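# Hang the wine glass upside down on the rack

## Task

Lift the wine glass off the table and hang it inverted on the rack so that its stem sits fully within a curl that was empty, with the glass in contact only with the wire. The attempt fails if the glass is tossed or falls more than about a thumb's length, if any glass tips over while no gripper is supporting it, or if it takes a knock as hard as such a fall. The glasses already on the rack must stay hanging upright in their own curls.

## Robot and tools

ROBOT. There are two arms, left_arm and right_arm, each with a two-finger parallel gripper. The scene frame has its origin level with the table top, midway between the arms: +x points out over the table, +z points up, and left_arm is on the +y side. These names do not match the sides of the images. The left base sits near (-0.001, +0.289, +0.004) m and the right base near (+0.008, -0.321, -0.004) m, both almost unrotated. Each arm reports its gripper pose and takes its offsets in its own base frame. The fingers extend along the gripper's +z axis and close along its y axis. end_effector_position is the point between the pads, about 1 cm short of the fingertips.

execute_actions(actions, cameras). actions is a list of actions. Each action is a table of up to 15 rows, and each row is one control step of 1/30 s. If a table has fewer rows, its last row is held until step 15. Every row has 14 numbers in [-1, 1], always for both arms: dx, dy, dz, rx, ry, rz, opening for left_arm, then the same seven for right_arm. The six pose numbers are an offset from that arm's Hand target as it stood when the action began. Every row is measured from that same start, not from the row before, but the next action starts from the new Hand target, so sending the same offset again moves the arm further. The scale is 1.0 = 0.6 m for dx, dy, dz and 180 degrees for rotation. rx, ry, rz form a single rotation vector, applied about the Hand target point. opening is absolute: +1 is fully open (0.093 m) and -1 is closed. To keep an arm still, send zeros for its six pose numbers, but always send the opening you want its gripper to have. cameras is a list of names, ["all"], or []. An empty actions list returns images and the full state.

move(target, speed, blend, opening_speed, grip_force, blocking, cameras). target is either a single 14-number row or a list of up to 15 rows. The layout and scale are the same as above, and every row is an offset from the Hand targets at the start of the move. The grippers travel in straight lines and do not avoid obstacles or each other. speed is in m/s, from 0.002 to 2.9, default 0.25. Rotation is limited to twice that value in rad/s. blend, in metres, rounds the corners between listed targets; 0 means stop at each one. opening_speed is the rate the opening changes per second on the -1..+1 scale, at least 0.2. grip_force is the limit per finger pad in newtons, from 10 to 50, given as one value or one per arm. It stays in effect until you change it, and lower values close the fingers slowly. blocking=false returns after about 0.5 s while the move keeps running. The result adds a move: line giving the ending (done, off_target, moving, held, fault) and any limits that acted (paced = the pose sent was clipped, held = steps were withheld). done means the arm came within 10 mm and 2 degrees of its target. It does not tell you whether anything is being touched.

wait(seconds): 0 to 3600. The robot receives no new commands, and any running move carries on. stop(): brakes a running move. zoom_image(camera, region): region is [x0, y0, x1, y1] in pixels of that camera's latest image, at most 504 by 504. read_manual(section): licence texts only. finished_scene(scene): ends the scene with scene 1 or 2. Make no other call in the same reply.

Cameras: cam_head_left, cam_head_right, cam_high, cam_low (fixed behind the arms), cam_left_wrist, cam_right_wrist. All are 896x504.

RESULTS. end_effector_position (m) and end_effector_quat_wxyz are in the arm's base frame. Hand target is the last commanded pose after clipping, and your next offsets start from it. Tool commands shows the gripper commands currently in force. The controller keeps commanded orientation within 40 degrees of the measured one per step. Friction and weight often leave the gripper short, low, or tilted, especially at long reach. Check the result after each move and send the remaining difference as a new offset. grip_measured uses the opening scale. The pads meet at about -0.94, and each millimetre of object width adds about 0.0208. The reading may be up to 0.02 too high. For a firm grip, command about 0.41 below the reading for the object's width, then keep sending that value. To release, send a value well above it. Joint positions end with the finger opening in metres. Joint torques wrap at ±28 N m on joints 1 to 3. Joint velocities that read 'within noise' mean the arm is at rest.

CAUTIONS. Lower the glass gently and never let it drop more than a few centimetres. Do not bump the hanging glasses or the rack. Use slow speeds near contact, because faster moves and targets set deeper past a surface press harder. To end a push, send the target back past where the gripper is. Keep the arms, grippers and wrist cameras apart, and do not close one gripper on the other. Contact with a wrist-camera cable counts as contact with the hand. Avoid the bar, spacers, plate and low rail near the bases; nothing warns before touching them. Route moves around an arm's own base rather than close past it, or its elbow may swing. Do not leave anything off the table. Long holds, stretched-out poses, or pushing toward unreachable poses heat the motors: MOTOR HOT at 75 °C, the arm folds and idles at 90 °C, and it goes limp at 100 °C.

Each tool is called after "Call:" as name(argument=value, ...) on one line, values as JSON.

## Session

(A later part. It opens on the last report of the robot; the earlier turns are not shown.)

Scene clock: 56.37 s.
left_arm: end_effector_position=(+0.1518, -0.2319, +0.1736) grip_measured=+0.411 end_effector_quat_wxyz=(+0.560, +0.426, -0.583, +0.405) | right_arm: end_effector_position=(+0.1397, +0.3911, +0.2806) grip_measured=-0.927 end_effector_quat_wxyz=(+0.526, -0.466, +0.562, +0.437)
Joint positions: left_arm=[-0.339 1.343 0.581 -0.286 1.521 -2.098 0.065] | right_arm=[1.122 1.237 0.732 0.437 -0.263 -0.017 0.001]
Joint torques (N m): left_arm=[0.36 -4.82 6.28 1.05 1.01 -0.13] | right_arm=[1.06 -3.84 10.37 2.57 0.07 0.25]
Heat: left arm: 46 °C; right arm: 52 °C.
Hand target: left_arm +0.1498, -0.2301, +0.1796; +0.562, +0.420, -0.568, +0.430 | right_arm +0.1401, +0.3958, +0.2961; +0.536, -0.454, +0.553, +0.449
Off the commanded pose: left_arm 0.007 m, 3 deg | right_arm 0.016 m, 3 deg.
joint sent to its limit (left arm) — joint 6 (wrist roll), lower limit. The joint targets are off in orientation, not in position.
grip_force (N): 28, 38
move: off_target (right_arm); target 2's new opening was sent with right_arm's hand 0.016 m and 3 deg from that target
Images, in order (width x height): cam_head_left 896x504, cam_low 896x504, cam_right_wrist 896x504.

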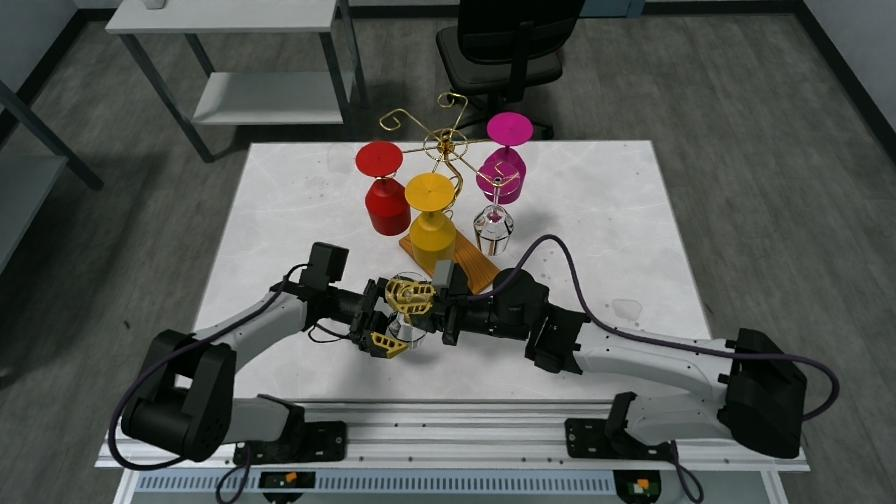

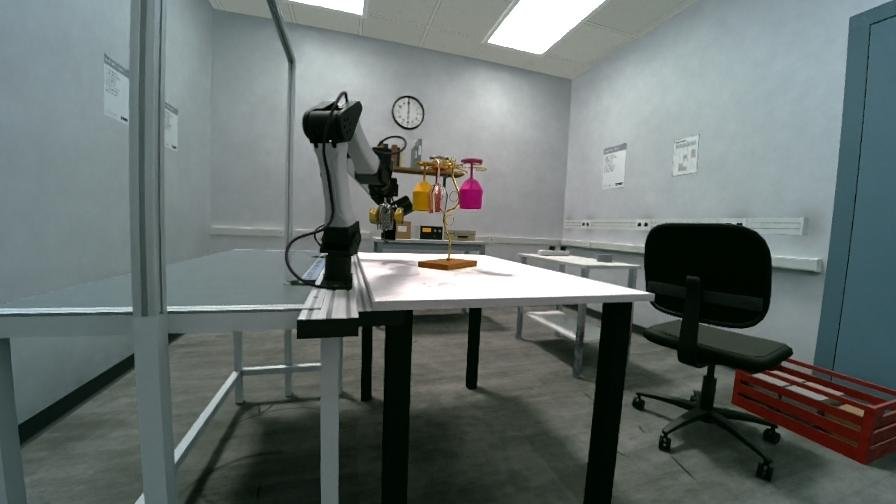

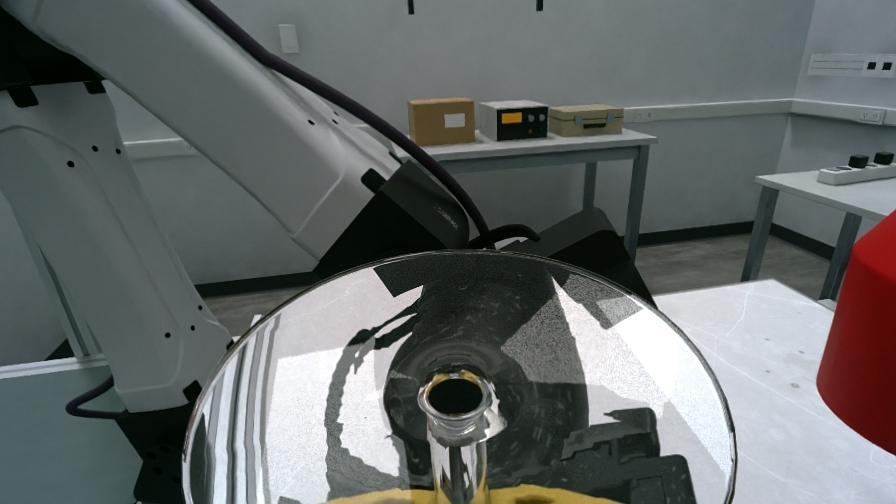

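Call:
move(target=[0,0,0,0,0,0,0.6,0,0,0,0,0,0,-1], cameras=["cam_head_left","cam_right_wrist","cam_low"], grip_force=[28,50], opening_speed=0.3)

Call:
zoom_image(camera="cam_head_left", region=[360, 240, 500, 380])

Call:
zoom_image(camera="cam_low", region=[340, 140, 460, 260])

Scene clock: 58.93 s.
left_arm: end_effector_position=(+0.1503, -0.2315, +0.1774) grip_measured=+0.598 end_effector_quat_wxyz=(+0.565, +0.418, -0.583, +0.409) | right_arm: end_effector_position=(+0.1401, +0.3908, +0.2767) grip_measured=-0.963 end_effector_quat_wxyz=(+0.518, -0.464, +0.571, +0.437)
Joint positions: left_arm=[-0.339 1.338 0.581 -0.283 1.538 -2.098 0.074] | right_arm=[1.122 1.237 0.732 0.421 -0.26 -0.003 0]
Joint torques (N m): left_arm=[0.55 -4.3 6.39 1.03 0.84 -0.13] | right_arm=[1.17 -3.93 10.3 2.72 0.05 0.08]
Heat: left arm: 46 °C; right arm: 52 °C.
Hand target: left_arm +0.1498, -0.2301, +0.1796; +0.562, +0.420, -0.568, +0.430 | right_arm +0.1401, +0.3958, +0.2961; +0.536, -0.454, +0.553, +0.449
Off the commanded pose: left_arm 0.003 m, 3 deg | right_arm 0.020 m, 3 deg.
joint sent to its limit (left arm) — joint 6 (wrist roll), lower limit. The joint targets are off in orientation, not in position.
grip_force (N): 28, 50
move: done
Images, in order (width x height): cam_head_left 896x504, cam_low 896x504, cam_right_wrist 896x504.

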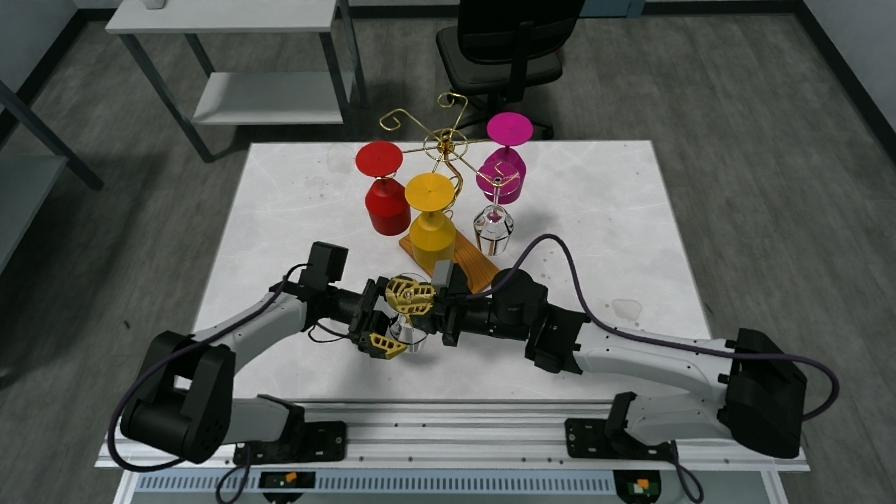

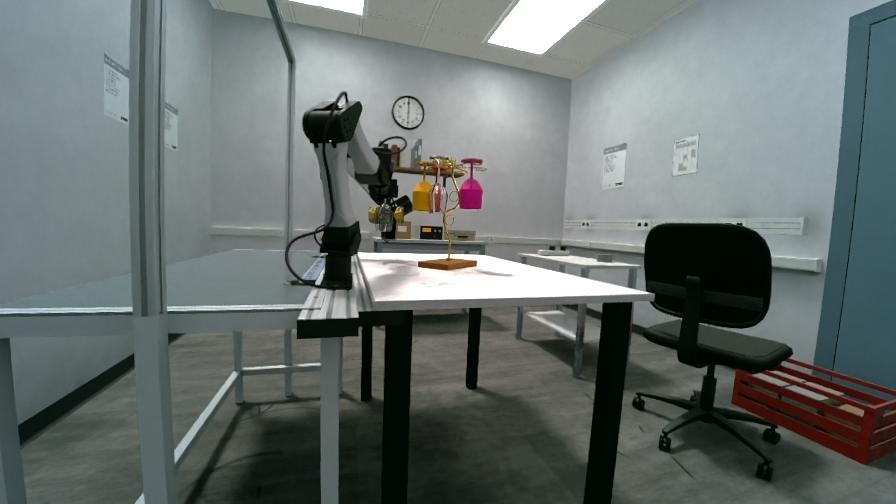

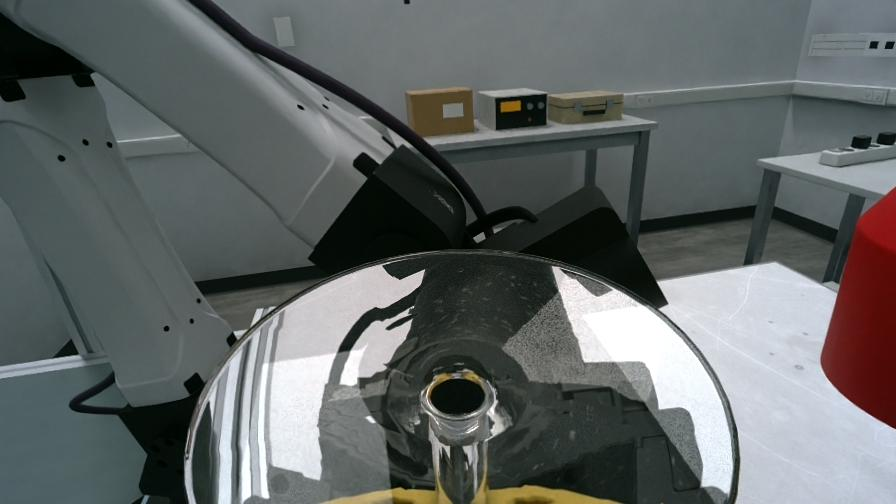

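Scaled by 3.600 from the camera's image (finer frame: 1280x720).

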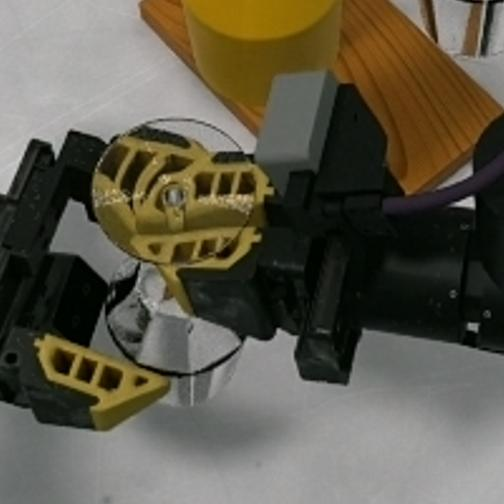

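Scaled by 4.200 from the camera's image (finer frame: 1280x720).

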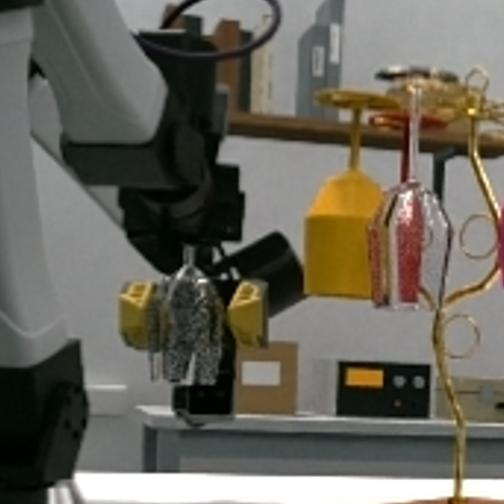

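Call:
move(target=[[0,0,0,0,0,0,0.95,0,0,0,0,0,0,-1],[0.055,0.2,0.03,0,0,0,0.95,0,0,0,0,0,0,-1]], cameras=["cam_head_left","cam_low"], speed=0.25)

Call:
move(target=[0,0.1,0.15,0.1875,-0.4635,0,0.95,0.08,0.03,-0.188,0,0,0,-1], cameras=["cam_head_left","cam_low","cam_high","cam_right_wrist"], speed=0.15)

Call:
zoom_image(camera="cam_low", region=[340, 140, 500, 300])

Scene clock: 61.70 s.
left_arm: end_effector_position=(+0.1862, -0.1119, +0.1998) grip_measured=+0.948 end_effector_quat_wxyz=(+0.391, +0.567, -0.422, +0.589) | right_arm: end_effector_position=(+0.1401, +0.3908, +0.2765) grip_measured=-0.963 end_effector_quat_wxyz=(+0.518, -0.464, +0.571, +0.437)
Joint positions: left_arm=[0.346 0.875 0.418 -0.539 1.571 -2.092 0.091] | right_arm=[1.122 1.237 0.732 0.42 -0.26 -0.003 0]
Joint torques (N m): left_arm=[0.42 -0.65 6.63 0.83 0.8 -0.2] | right_arm=[1.21 -3.99 10.29 2.75 0.03 0.09]
Heat: left arm: 46 °C; right arm: 52 °C.
Hand target: left_arm +0.1828, -0.1101, +0.1977; +0.562, +0.420, -0.568, +0.430 | right_arm +0.1401, +0.3958, +0.2961; +0.536, -0.454, +0.553, +0.449
Off the commanded pose: left_arm 0.004 m, 36 deg | right_arm 0.020 m, 4 deg.
joint sent to its limit (left arm) — joint 5 (wrist yaw), upper limit; joint 6 (wrist roll), lower limit. The joint targets are off in orientation, not in position.
grip_force (N): 28, 50
move: off_target (left_arm)

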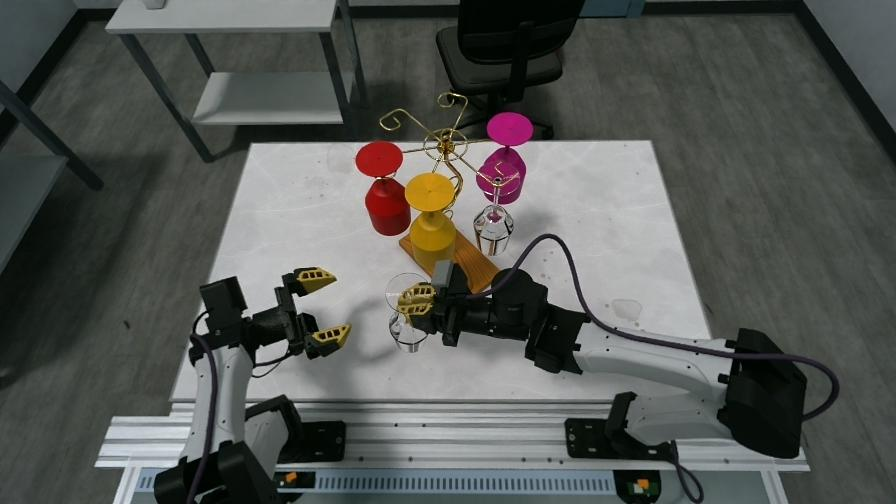

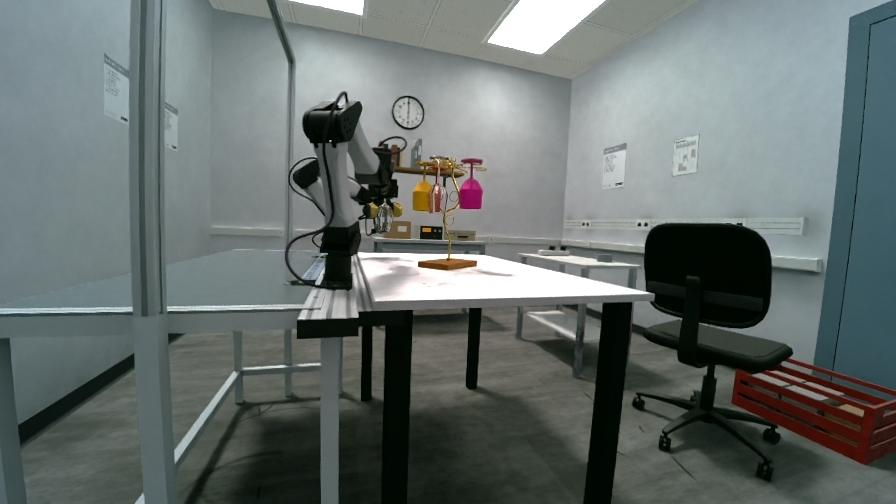

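Scene clock: 68.23 s.
left_arm: end_effector_position=(+0.1863, -0.0498, +0.2798) grip_measured=+0.948 end_effector_quat_wxyz=(+0.307, -0.243, +0.664, -0.637) | right_arm: end_effector_position=(+0.1876, +0.4140, +0.1742) grip_measured=-0.963 end_effector_quat_wxyz=(+0.521, -0.458, +0.570, +0.440)
Joint positions: left_arm=[0.801 0.401 0.43 -0.081 1.572 -1.42 0.091] | right_arm=[1.013 1.676 0.616 0.985 -0.365 -0.003 0]
Joint torques (N m): left_arm=[0.49 1.61 9.54 1.43 0.12 0.04] | right_arm=[0.16 -6.24 6.13 2.91 -0.14 0.06]
Heat: left arm: 45 °C; right arm: 53 °C.
Hand target: left_arm +0.1828, -0.0501, +0.2877; +0.108, -0.173, +0.868, -0.452 | right_arm +0.1880, +0.4138, +0.1833; +0.536, -0.454, +0.553, +0.449
Off the commanded pose: left_arm 0.009 m, 44 deg; orientation clipped | right_arm 0.009 m, 3 deg.
joint sent to its limit (left arm) — joint 5 (wrist yaw), upper limit. The joint targets are off in orientation, not in position.
grip_force (N): 28, 50
move: off_target (left_arm, right_arm); limits=paced
Images, in order (width x height): cam_head_left 896x504, cam_high 896x504, cam_low 896x504, cam_right_wrist 896x504.

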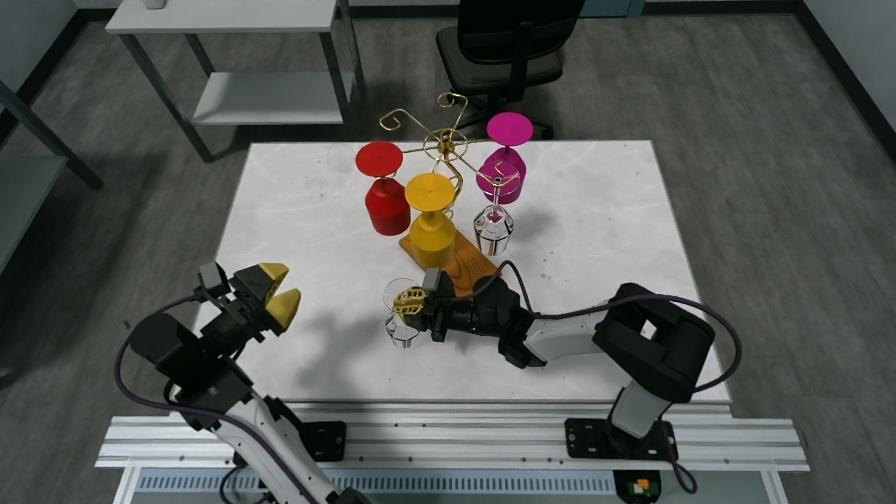

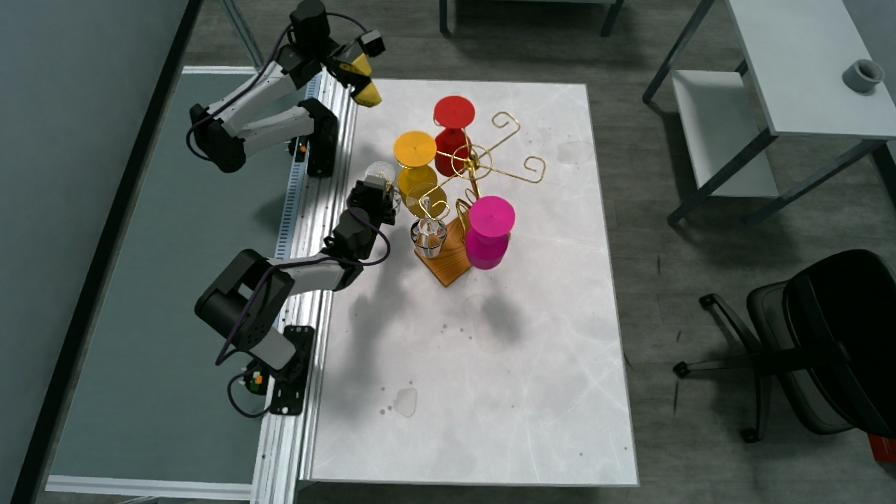

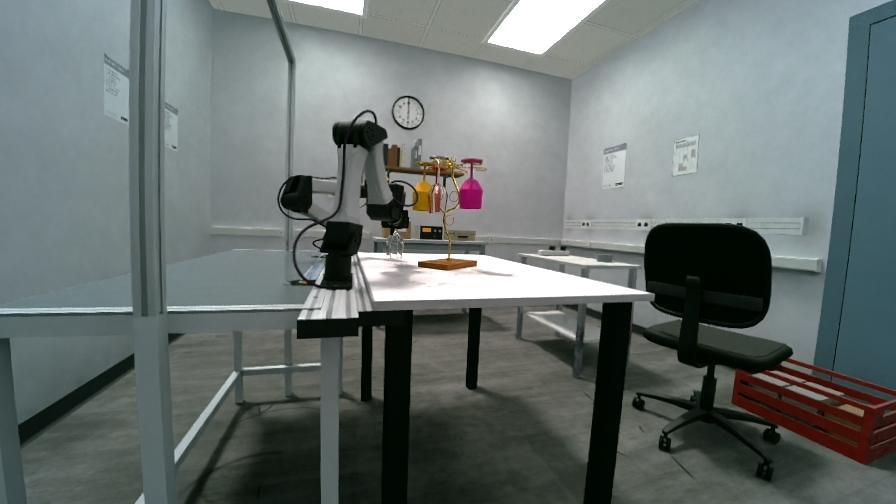

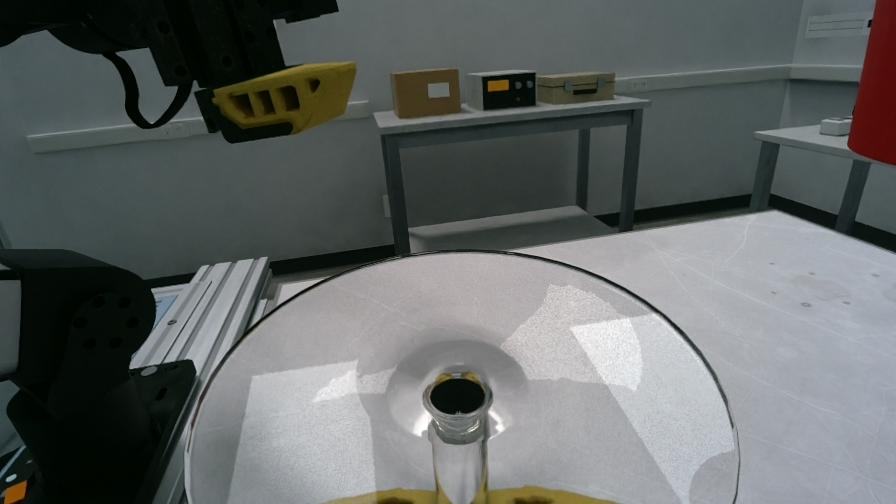

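Scaled by 3.150 from the camera's image (finer frame: 1280x720).

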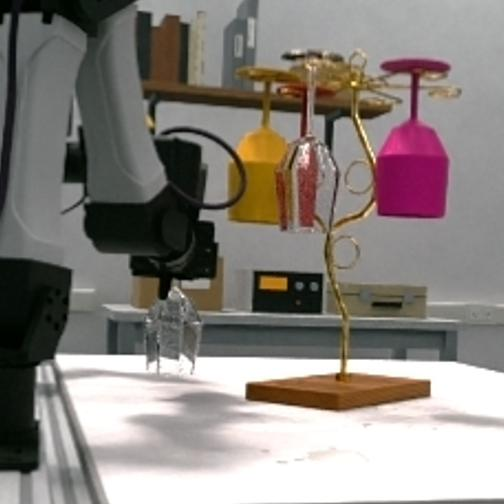

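Call:
move(target=[0,0,0,0,0,0,0.95,0,0,-0.02,0,0,0,-1], cameras=["cam_low"], speed=0.05)

Call:
zoom_image(camera="cam_low", region=[360, 200, 440, 280])

Call:
move(target=[0,0,0,0,0,0,0.95,0,0,-0.012,0,0,0,-1], cameras=["cam_low","cam_right_wrist"], speed=0.04)

Call:
zoom_image(camera="cam_low", region=[360, 200, 440, 280])

Scene clock: 69.50 s.
left_arm: end_effector_position=(+0.1862, -0.0498, +0.2800) grip_measured=+0.948 end_effector_quat_wxyz=(+0.308, -0.242, +0.664, -0.636) | right_arm: end_effector_position=(+0.1874, +0.4139, +0.1622) grip_measured=-0.963 end_effector_quat_wxyz=(+0.521, -0.459, +0.570, +0.440)
Joint positions: left_arm=[0.801 0.401 0.43 -0.079 1.572 -1.42 0.091] | right_arm=[1.013 1.721 0.598 1.048 -0.366 -0.003 0]
Joint torques (N m): left_arm=[0.47 1.65 9.32 1.47 0.1 0.05] | right_arm=[0.17 -6.34 5.96 2.91 -0.12 0.07]
Heat: left arm: 45 °C; right arm: 53 °C.
Hand target: left_arm +0.1828, -0.0501, +0.2877; +0.108, -0.173, +0.868, -0.452 | right_arm +0.1880, +0.4138, +0.1712; +0.536, -0.454, +0.553, +0.449
Off the commanded pose: left_arm 0.008 m, 40 deg | right_arm 0.009 m, 3 deg.
joint sent to its limit (left arm) — joint 5 (wrist yaw), upper limit. The joint targets are off in orientation, not in position.
grip_force (N): 28, 50
move: off_target (right_arm)

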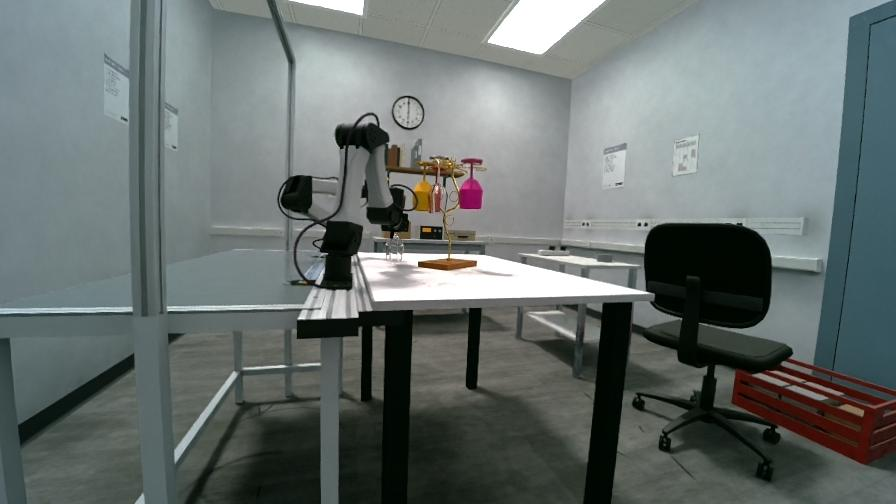

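Scaled by 6.300 from the camera's image (finer frame: 1280x720).

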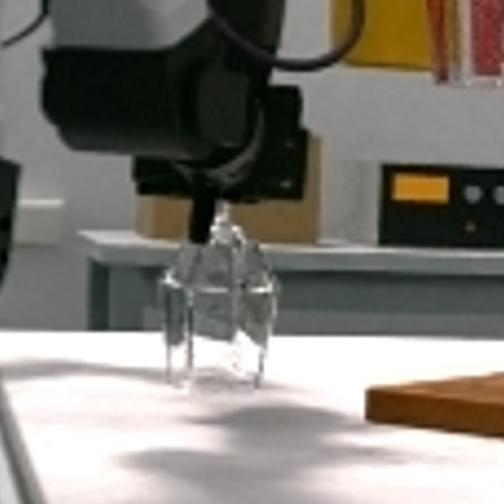

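Scene clock: 70.33 s.
left_arm: end_effector_position=(+0.1862, -0.0498, +0.2800) grip_measured=+0.948 end_effector_quat_wxyz=(+0.308, -0.242, +0.664, -0.636) | right_arm: end_effector_position=(+0.1877, +0.4145, +0.1569) grip_measured=-0.963 end_effector_quat_wxyz=(+0.523, -0.458, +0.568, +0.441)
Joint positions: left_arm=[0.801 0.401 0.43 -0.078 1.572 -1.42 0.091] | right_arm=[1.013 1.751 0.592 1.09 -0.366 -0.003 0]
Joint torques (N m): left_arm=[0.46 1.62 9.37 1.48 0.11 0.03] | right_arm=[0.17 -6.28 5.68 2.84 -0.12 0.06]
Heat: left arm: 45 °C; right arm: 54 °C.
Hand target: left_arm +0.1828, -0.0501, +0.2877; +0.108, -0.173, +0.868, -0.452 | right_arm +0.1880, +0.4138, +0.1641; +0.536, -0.454, +0.553, +0.449
Off the commanded pose: left_arm 0.008 m, 40 deg | right_arm 0.007 m, 3 deg.
joint sent to its limit (left arm) — joint 5 (wrist yaw), upper limit. The joint targets are off in orientation, not in position.
grip_force (N): 28, 50
move: off_target (right_arm)

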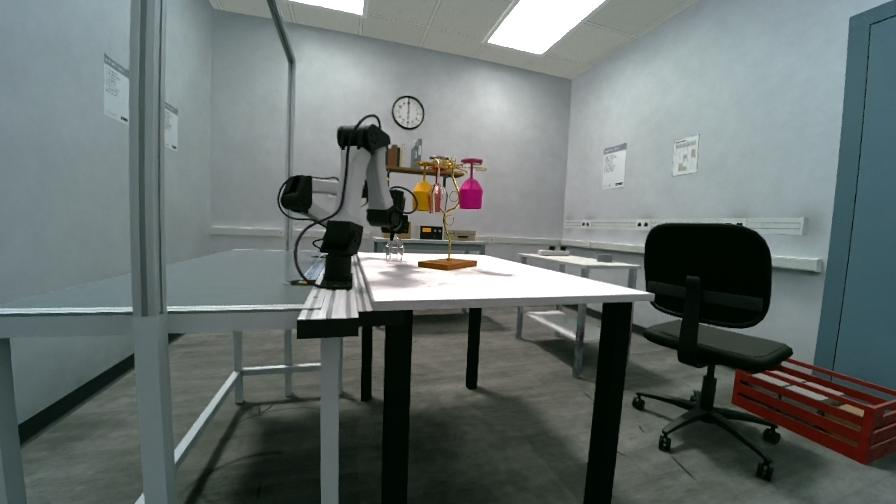

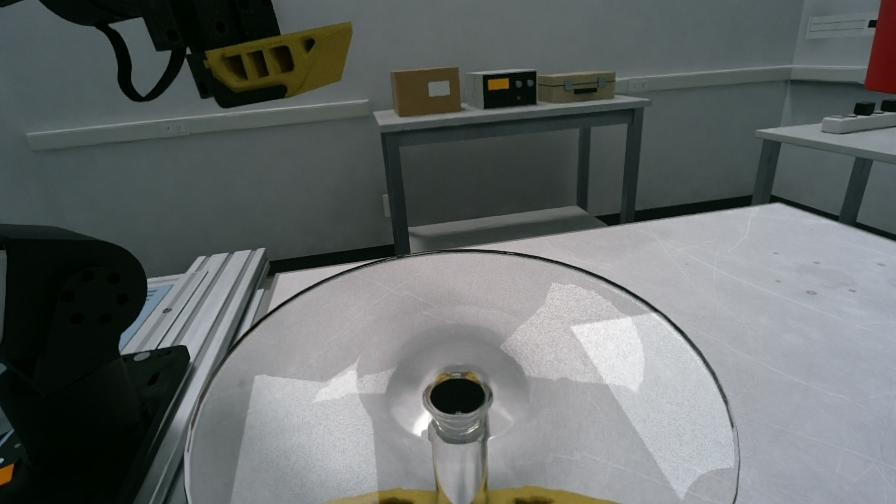

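Scaled by 6.300 from the camera's image (finer frame: 1280x720).

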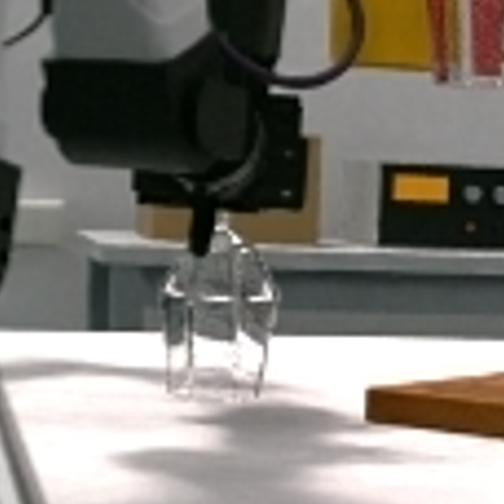

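Call:
move(target=[0,0,0,0,0,0,0.95,0,0,-0.014,0,0,0,-1], cameras=[], speed=0.03)

Call:
move(target=[0,0,0,0,0,0,0.95,0,0,-0.008,0,0,0,-1], cameras=["cam_low","cam_right_wrist","cam_head_left","cam_high"], speed=0.02)

Call:
zoom_image(camera="cam_low", region=[360, 200, 440, 280])

Scene clock: 71.43 s.
left_arm: end_effector_position=(+0.1862, -0.0498, +0.2800) grip_measured=+0.948 end_effector_quat_wxyz=(+0.308, -0.242, +0.664, -0.636) | right_arm: end_effector_position=(+0.1881, +0.4155, +0.1567) grip_measured=-0.963 end_effector_quat_wxyz=(+0.533, -0.455, +0.557, +0.445)
Joint positions: left_arm=[0.801 0.401 0.43 -0.078 1.572 -1.42 0.091] | right_arm=[1.013 1.783 0.587 1.159 -0.367 -0.003 0]
Joint torques (N m): left_arm=[0.44 1.61 9.44 1.49 0.09 0.04] | right_arm=[0.14 -6.09 5.08 2.59 -0.1 0.07]
Heat: left arm: 45 °C; right arm: 54 °C.
Hand target: left_arm +0.1828, -0.0501, +0.2877; +0.108, -0.173, +0.868, -0.452 | right_arm +0.1880, +0.4138, +0.1557; +0.536, -0.454, +0.552, +0.449
Off the commanded pose: left_arm 0.008 m, 40 deg | right_arm 0.002 m, 1 deg.
joint sent to its limit (left arm) — joint 5 (wrist yaw), upper limit. The joint targets are off in orientation, not in position.
grip_force (N): 28, 50
move: done

Scene clock: 72.23 s.
left_arm: end_effector_position=(+0.1862, -0.0498, +0.2800) grip_measured=+0.948 end_effector_quat_wxyz=(+0.308, -0.242, +0.664, -0.636) | right_arm: end_effector_position=(+0.1882, +0.4159, +0.1566) grip_measured=-0.963 end_effector_quat_wxyz=(+0.539, -0.453, +0.551, +0.447)
Joint positions: left_arm=[0.801 0.401 0.43 -0.078 1.572 -1.42 0.091] | right_arm=[1.013 1.802 0.584 1.198 -0.369 -0.003 0]
Joint torques (N m): left_arm=[0.32 1.59 9.37 1.48 0.07 0.05] | right_arm=[0.18 -5.93 4.88 2.42 -0.08 0.08]
Heat: left arm: 45 °C; right arm: 54 °C.
Hand target: left_arm +0.1828, -0.0501, +0.2877; +0.108, -0.173, +0.868, -0.452 | right_arm +0.1880, +0.4138, +0.1510; +0.536, -0.454, +0.553, +0.449
Off the commanded pose: left_arm 0.008 m, 40 deg | right_arm 0.006 m, 0 deg.
joint sent to its limit (left arm) — joint 5 (wrist yaw), upper limit. The joint targets are off in orientation, not in position.
grip_force (N): 28, 50
move: done
Images, in order (width x height): cam_head_left 896x504, cam_high 896x504, cam_low 896x504, cam_right_wrist 896x504.

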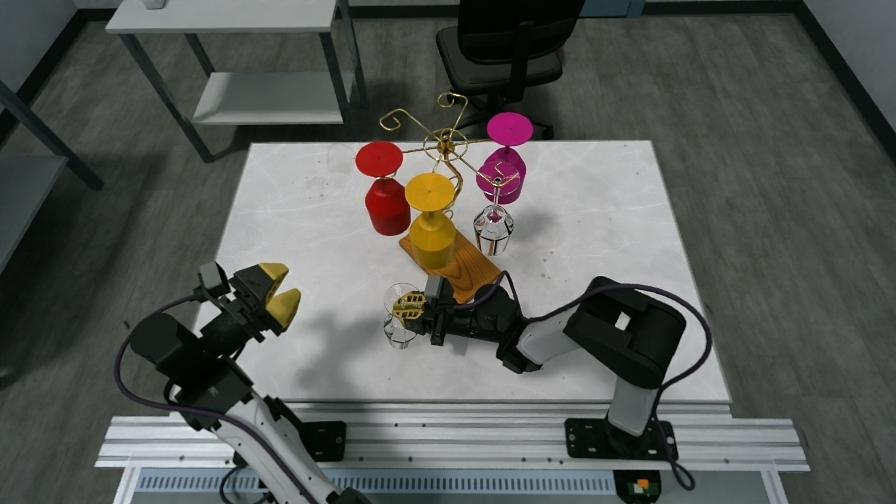

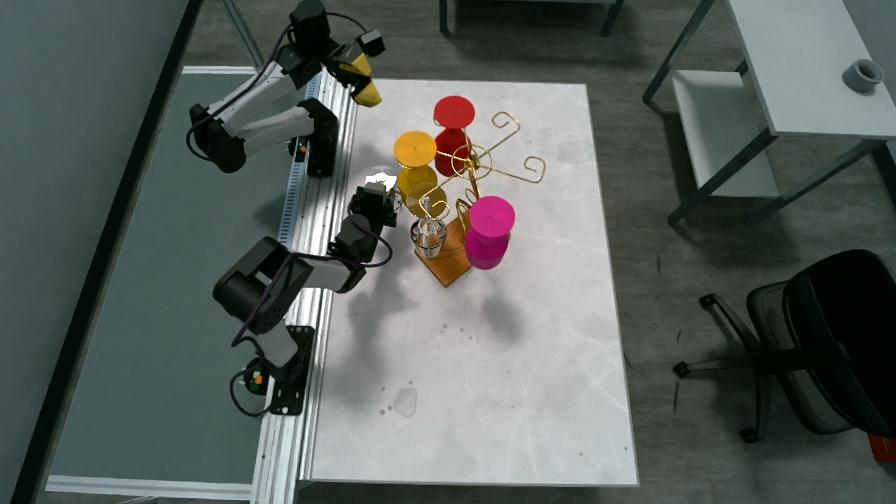

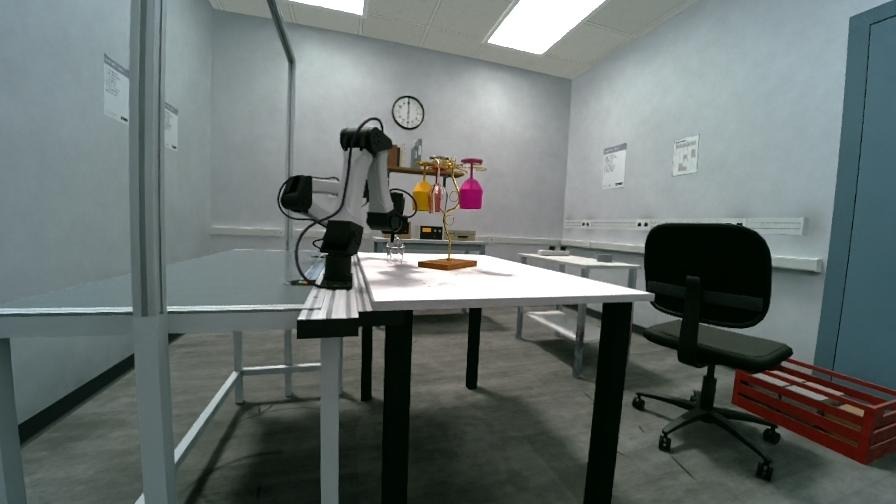

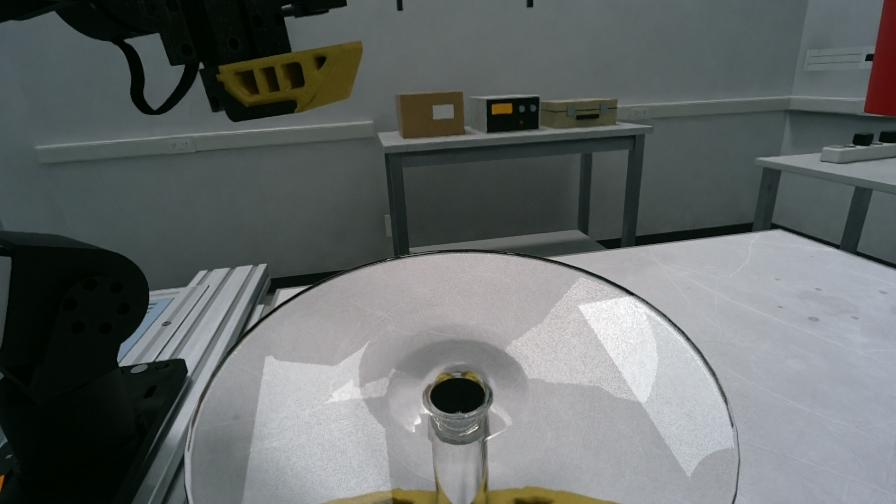

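Scaled by 6.300 from the camera's image (finer frame: 1280x720).

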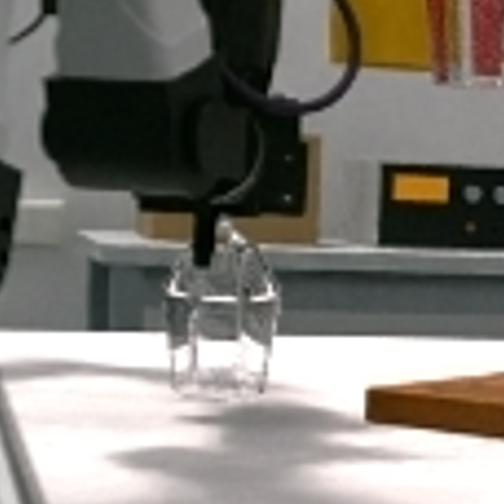

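Call:
move(target=[[0,0,0,0,0,0,0.95,0,0,0.006,0,0,0,-1],[0,0,0,0,0,0,0.95,0,0,0.006,0,0,0,0.3]], cameras=["cam_low","cam_right_wrist","cam_head_left"], speed=0.03, opening_speed=0.5)

Call:
zoom_image(camera="cam_low", region=[360, 200, 440, 280])

Call:
zoom_image(camera="cam_head_left", region=[360, 240, 500, 380])

Scene clock: 75.87 s.
left_arm: end_effector_position=(+0.1862, -0.0498, +0.2800) grip_measured=+0.948 end_effector_quat_wxyz=(+0.308, -0.242, +0.664, -0.636) | right_arm: end_effector_position=(+0.1881, +0.4160, +0.1557) grip_measured=+0.296 end_effector_quat_wxyz=(+0.537, -0.454, +0.552, +0.447)
Joint positions: left_arm=[0.801 0.401 0.43 -0.078 1.572 -1.42 0.091] | right_arm=[1.013 1.802 0.584 1.194 -0.369 -0.002 0.059]
Joint torques (N m): left_arm=[0.39 1.62 9.42 1.49 0.1 0.02] | right_arm=[0.14 -7.27 5.15 2.31 -0.08 0.05]
Heat: left arm: 44 °C; right arm: 53 °C.
Hand target: left_arm +0.1828, -0.0501, +0.2877; +0.108, -0.173, +0.868, -0.452 | right_arm +0.1880, +0.4138, +0.1545; +0.536, -0.454, +0.553, +0.449
Off the commanded pose: left_arm 0.008 m, 40 deg | right_arm 0.002 m, 0 deg.
joint sent to its limit (left arm) — joint 5 (wrist yaw), upper limit. The joint targets are off in orientation, not in position.
grip_force (N): 28, 50
move: done
Images, in order (width x height): cam_head_left 896x504, cam_low 896x504, cam_right_wrist 896x504.

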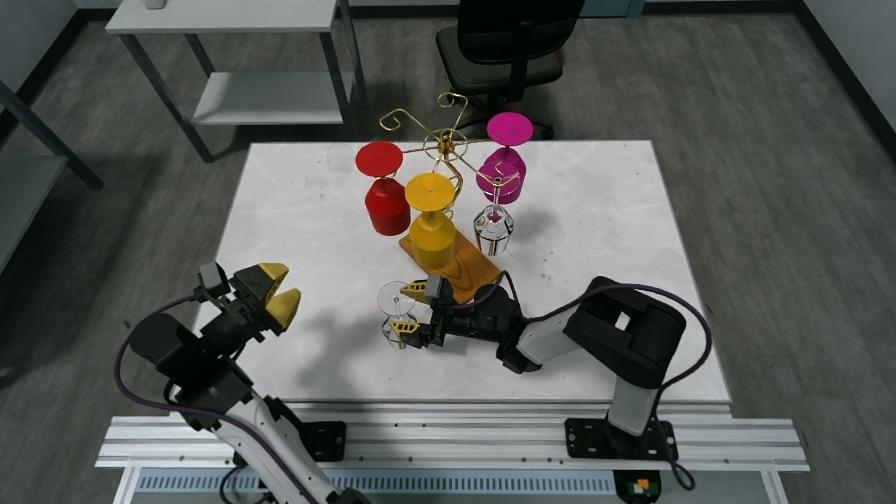

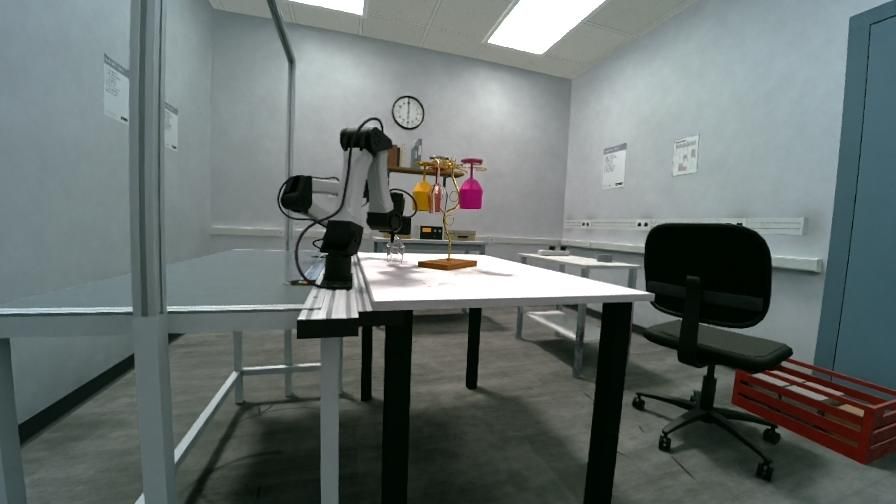

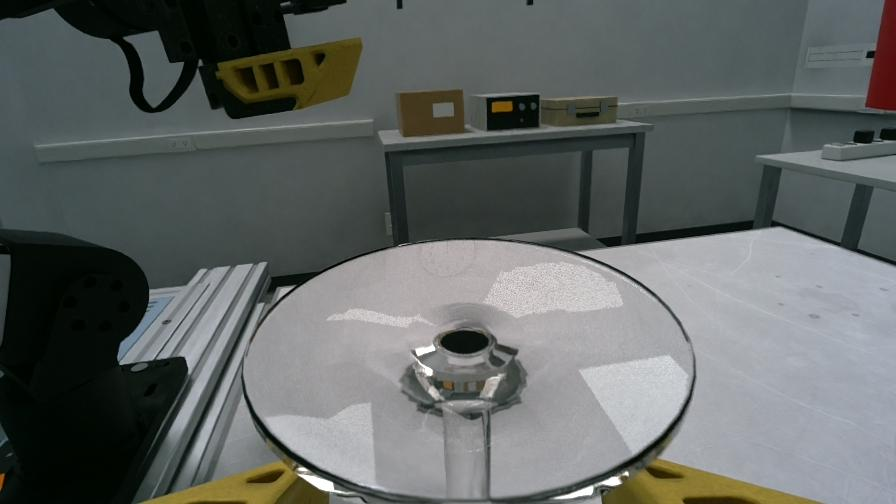

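Scaled by 6.300 from the camera's image (finer frame: 1280x720).

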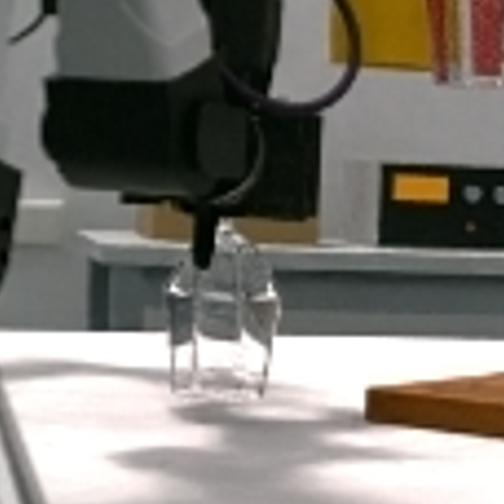

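Scaled by 3.600 from the camera's image (finer frame: 1280x720).

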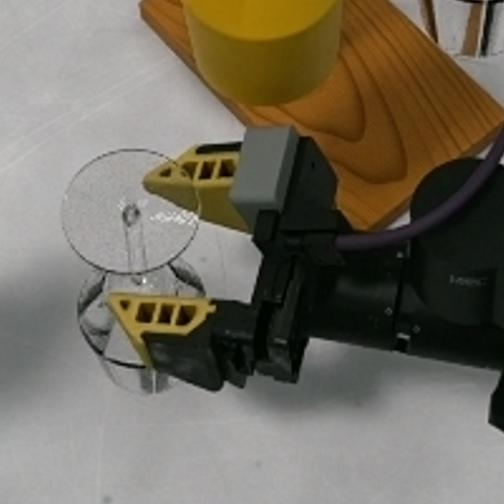

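Call:
move(target=[[0,0,0,0.03,-0.246,-0.073,1,-0.03,-0.164,0,0,0,0,0.3],[0.029,-0.033,-0.063,0.0597,-0.492,-0.146,1,0.0,-0.4,0.15,0,0,-0.15,0.3]], cameras=["cam_head_left","cam_low","cam_high","cam_left_wrist"], speed=0.3, blend=0.03)

Scene clock: 81.50 s.
left_arm: end_effector_position=(+0.2023, -0.0690, +0.2524) grip_measured=+0.999 end_effector_quat_wxyz=(+0.621, +0.335, +0.623, -0.338) | right_arm: end_effector_position=(+0.1873, +0.1738, +0.2206) grip_measured=+0.297 end_effector_quat_wxyz=(+0.604, -0.310, +0.663, +0.316)
Joint positions: left_arm=[0.579 0.649 0.265 0.594 1.572 -0.215 0.093] | right_arm=[0.439 0.34 0.246 0.015 -0.479 0.008 0.059]
Joint torques (N m): left_arm=[-1.01 1.31 7.24 1.23 -0.13 -0.07] | right_arm=[0.92 1.09 12.14 2.28 0.07 -0.09]
Heat: left arm: 44 °C; right arm: 53 °C.
Hand target: left_arm +0.2002, -0.0699, +0.2498; +0.596, +0.380, +0.596, -0.380 | right_arm +0.1880, +0.1738, +0.2443; +0.626, -0.312, +0.643, +0.311
Off the commanded pose: left_arm 0.003 m, 8 deg | right_arm 0.024 m, 3 deg.
joint sent to its limit (left arm) — joint 5 (wrist yaw), upper limit. The joint targets are off in orientation, not in position.
grip_force (N): 28, 50
move: off_target (left_arm, right_arm); blend cut to 0 m at target 1
Images, in order (width x height): cam_head_left 896x504, cam_high 896x504, cam_low 896x504, cam_left_wrist 896x504.

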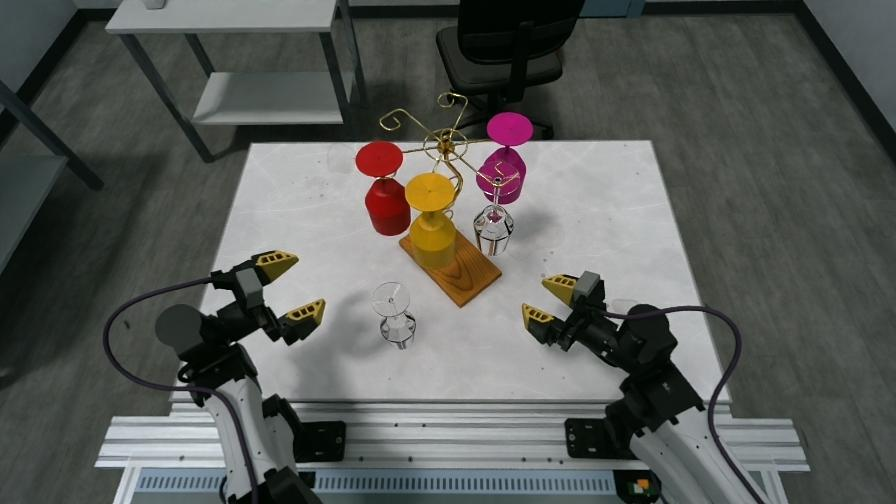

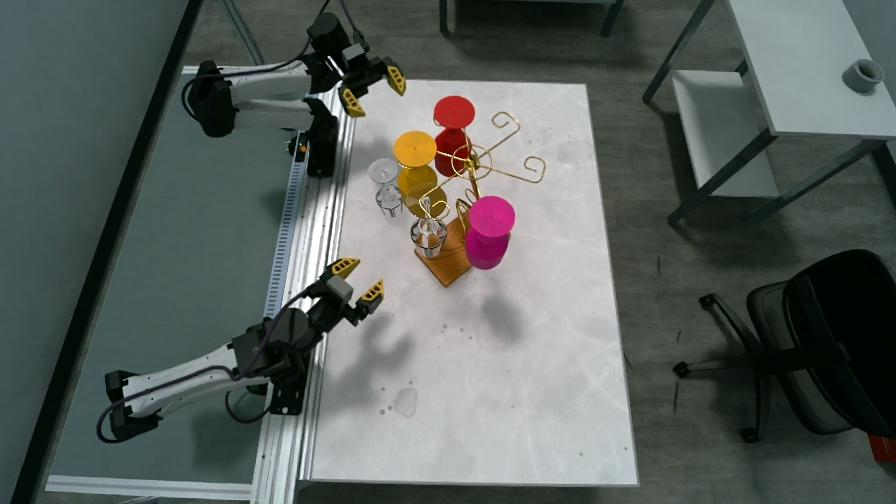

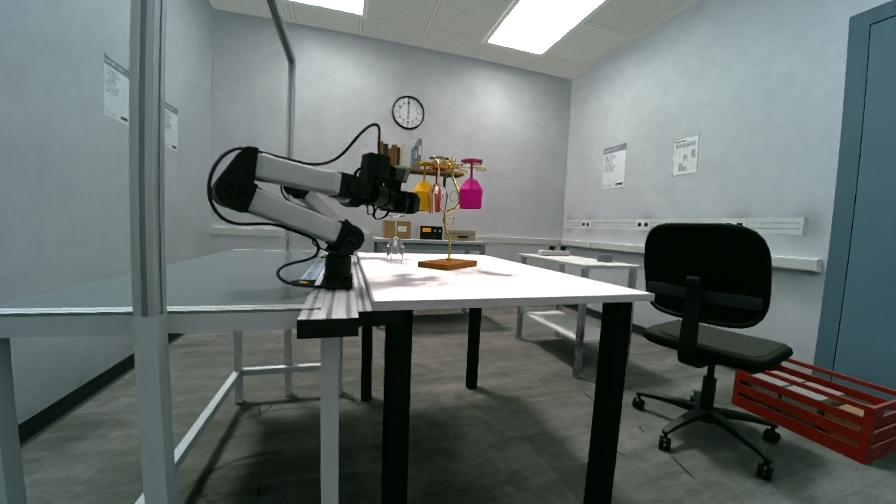

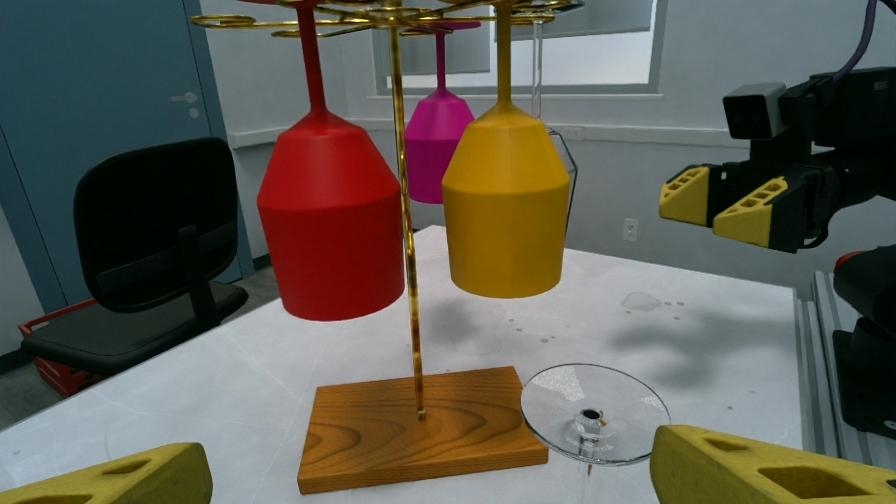

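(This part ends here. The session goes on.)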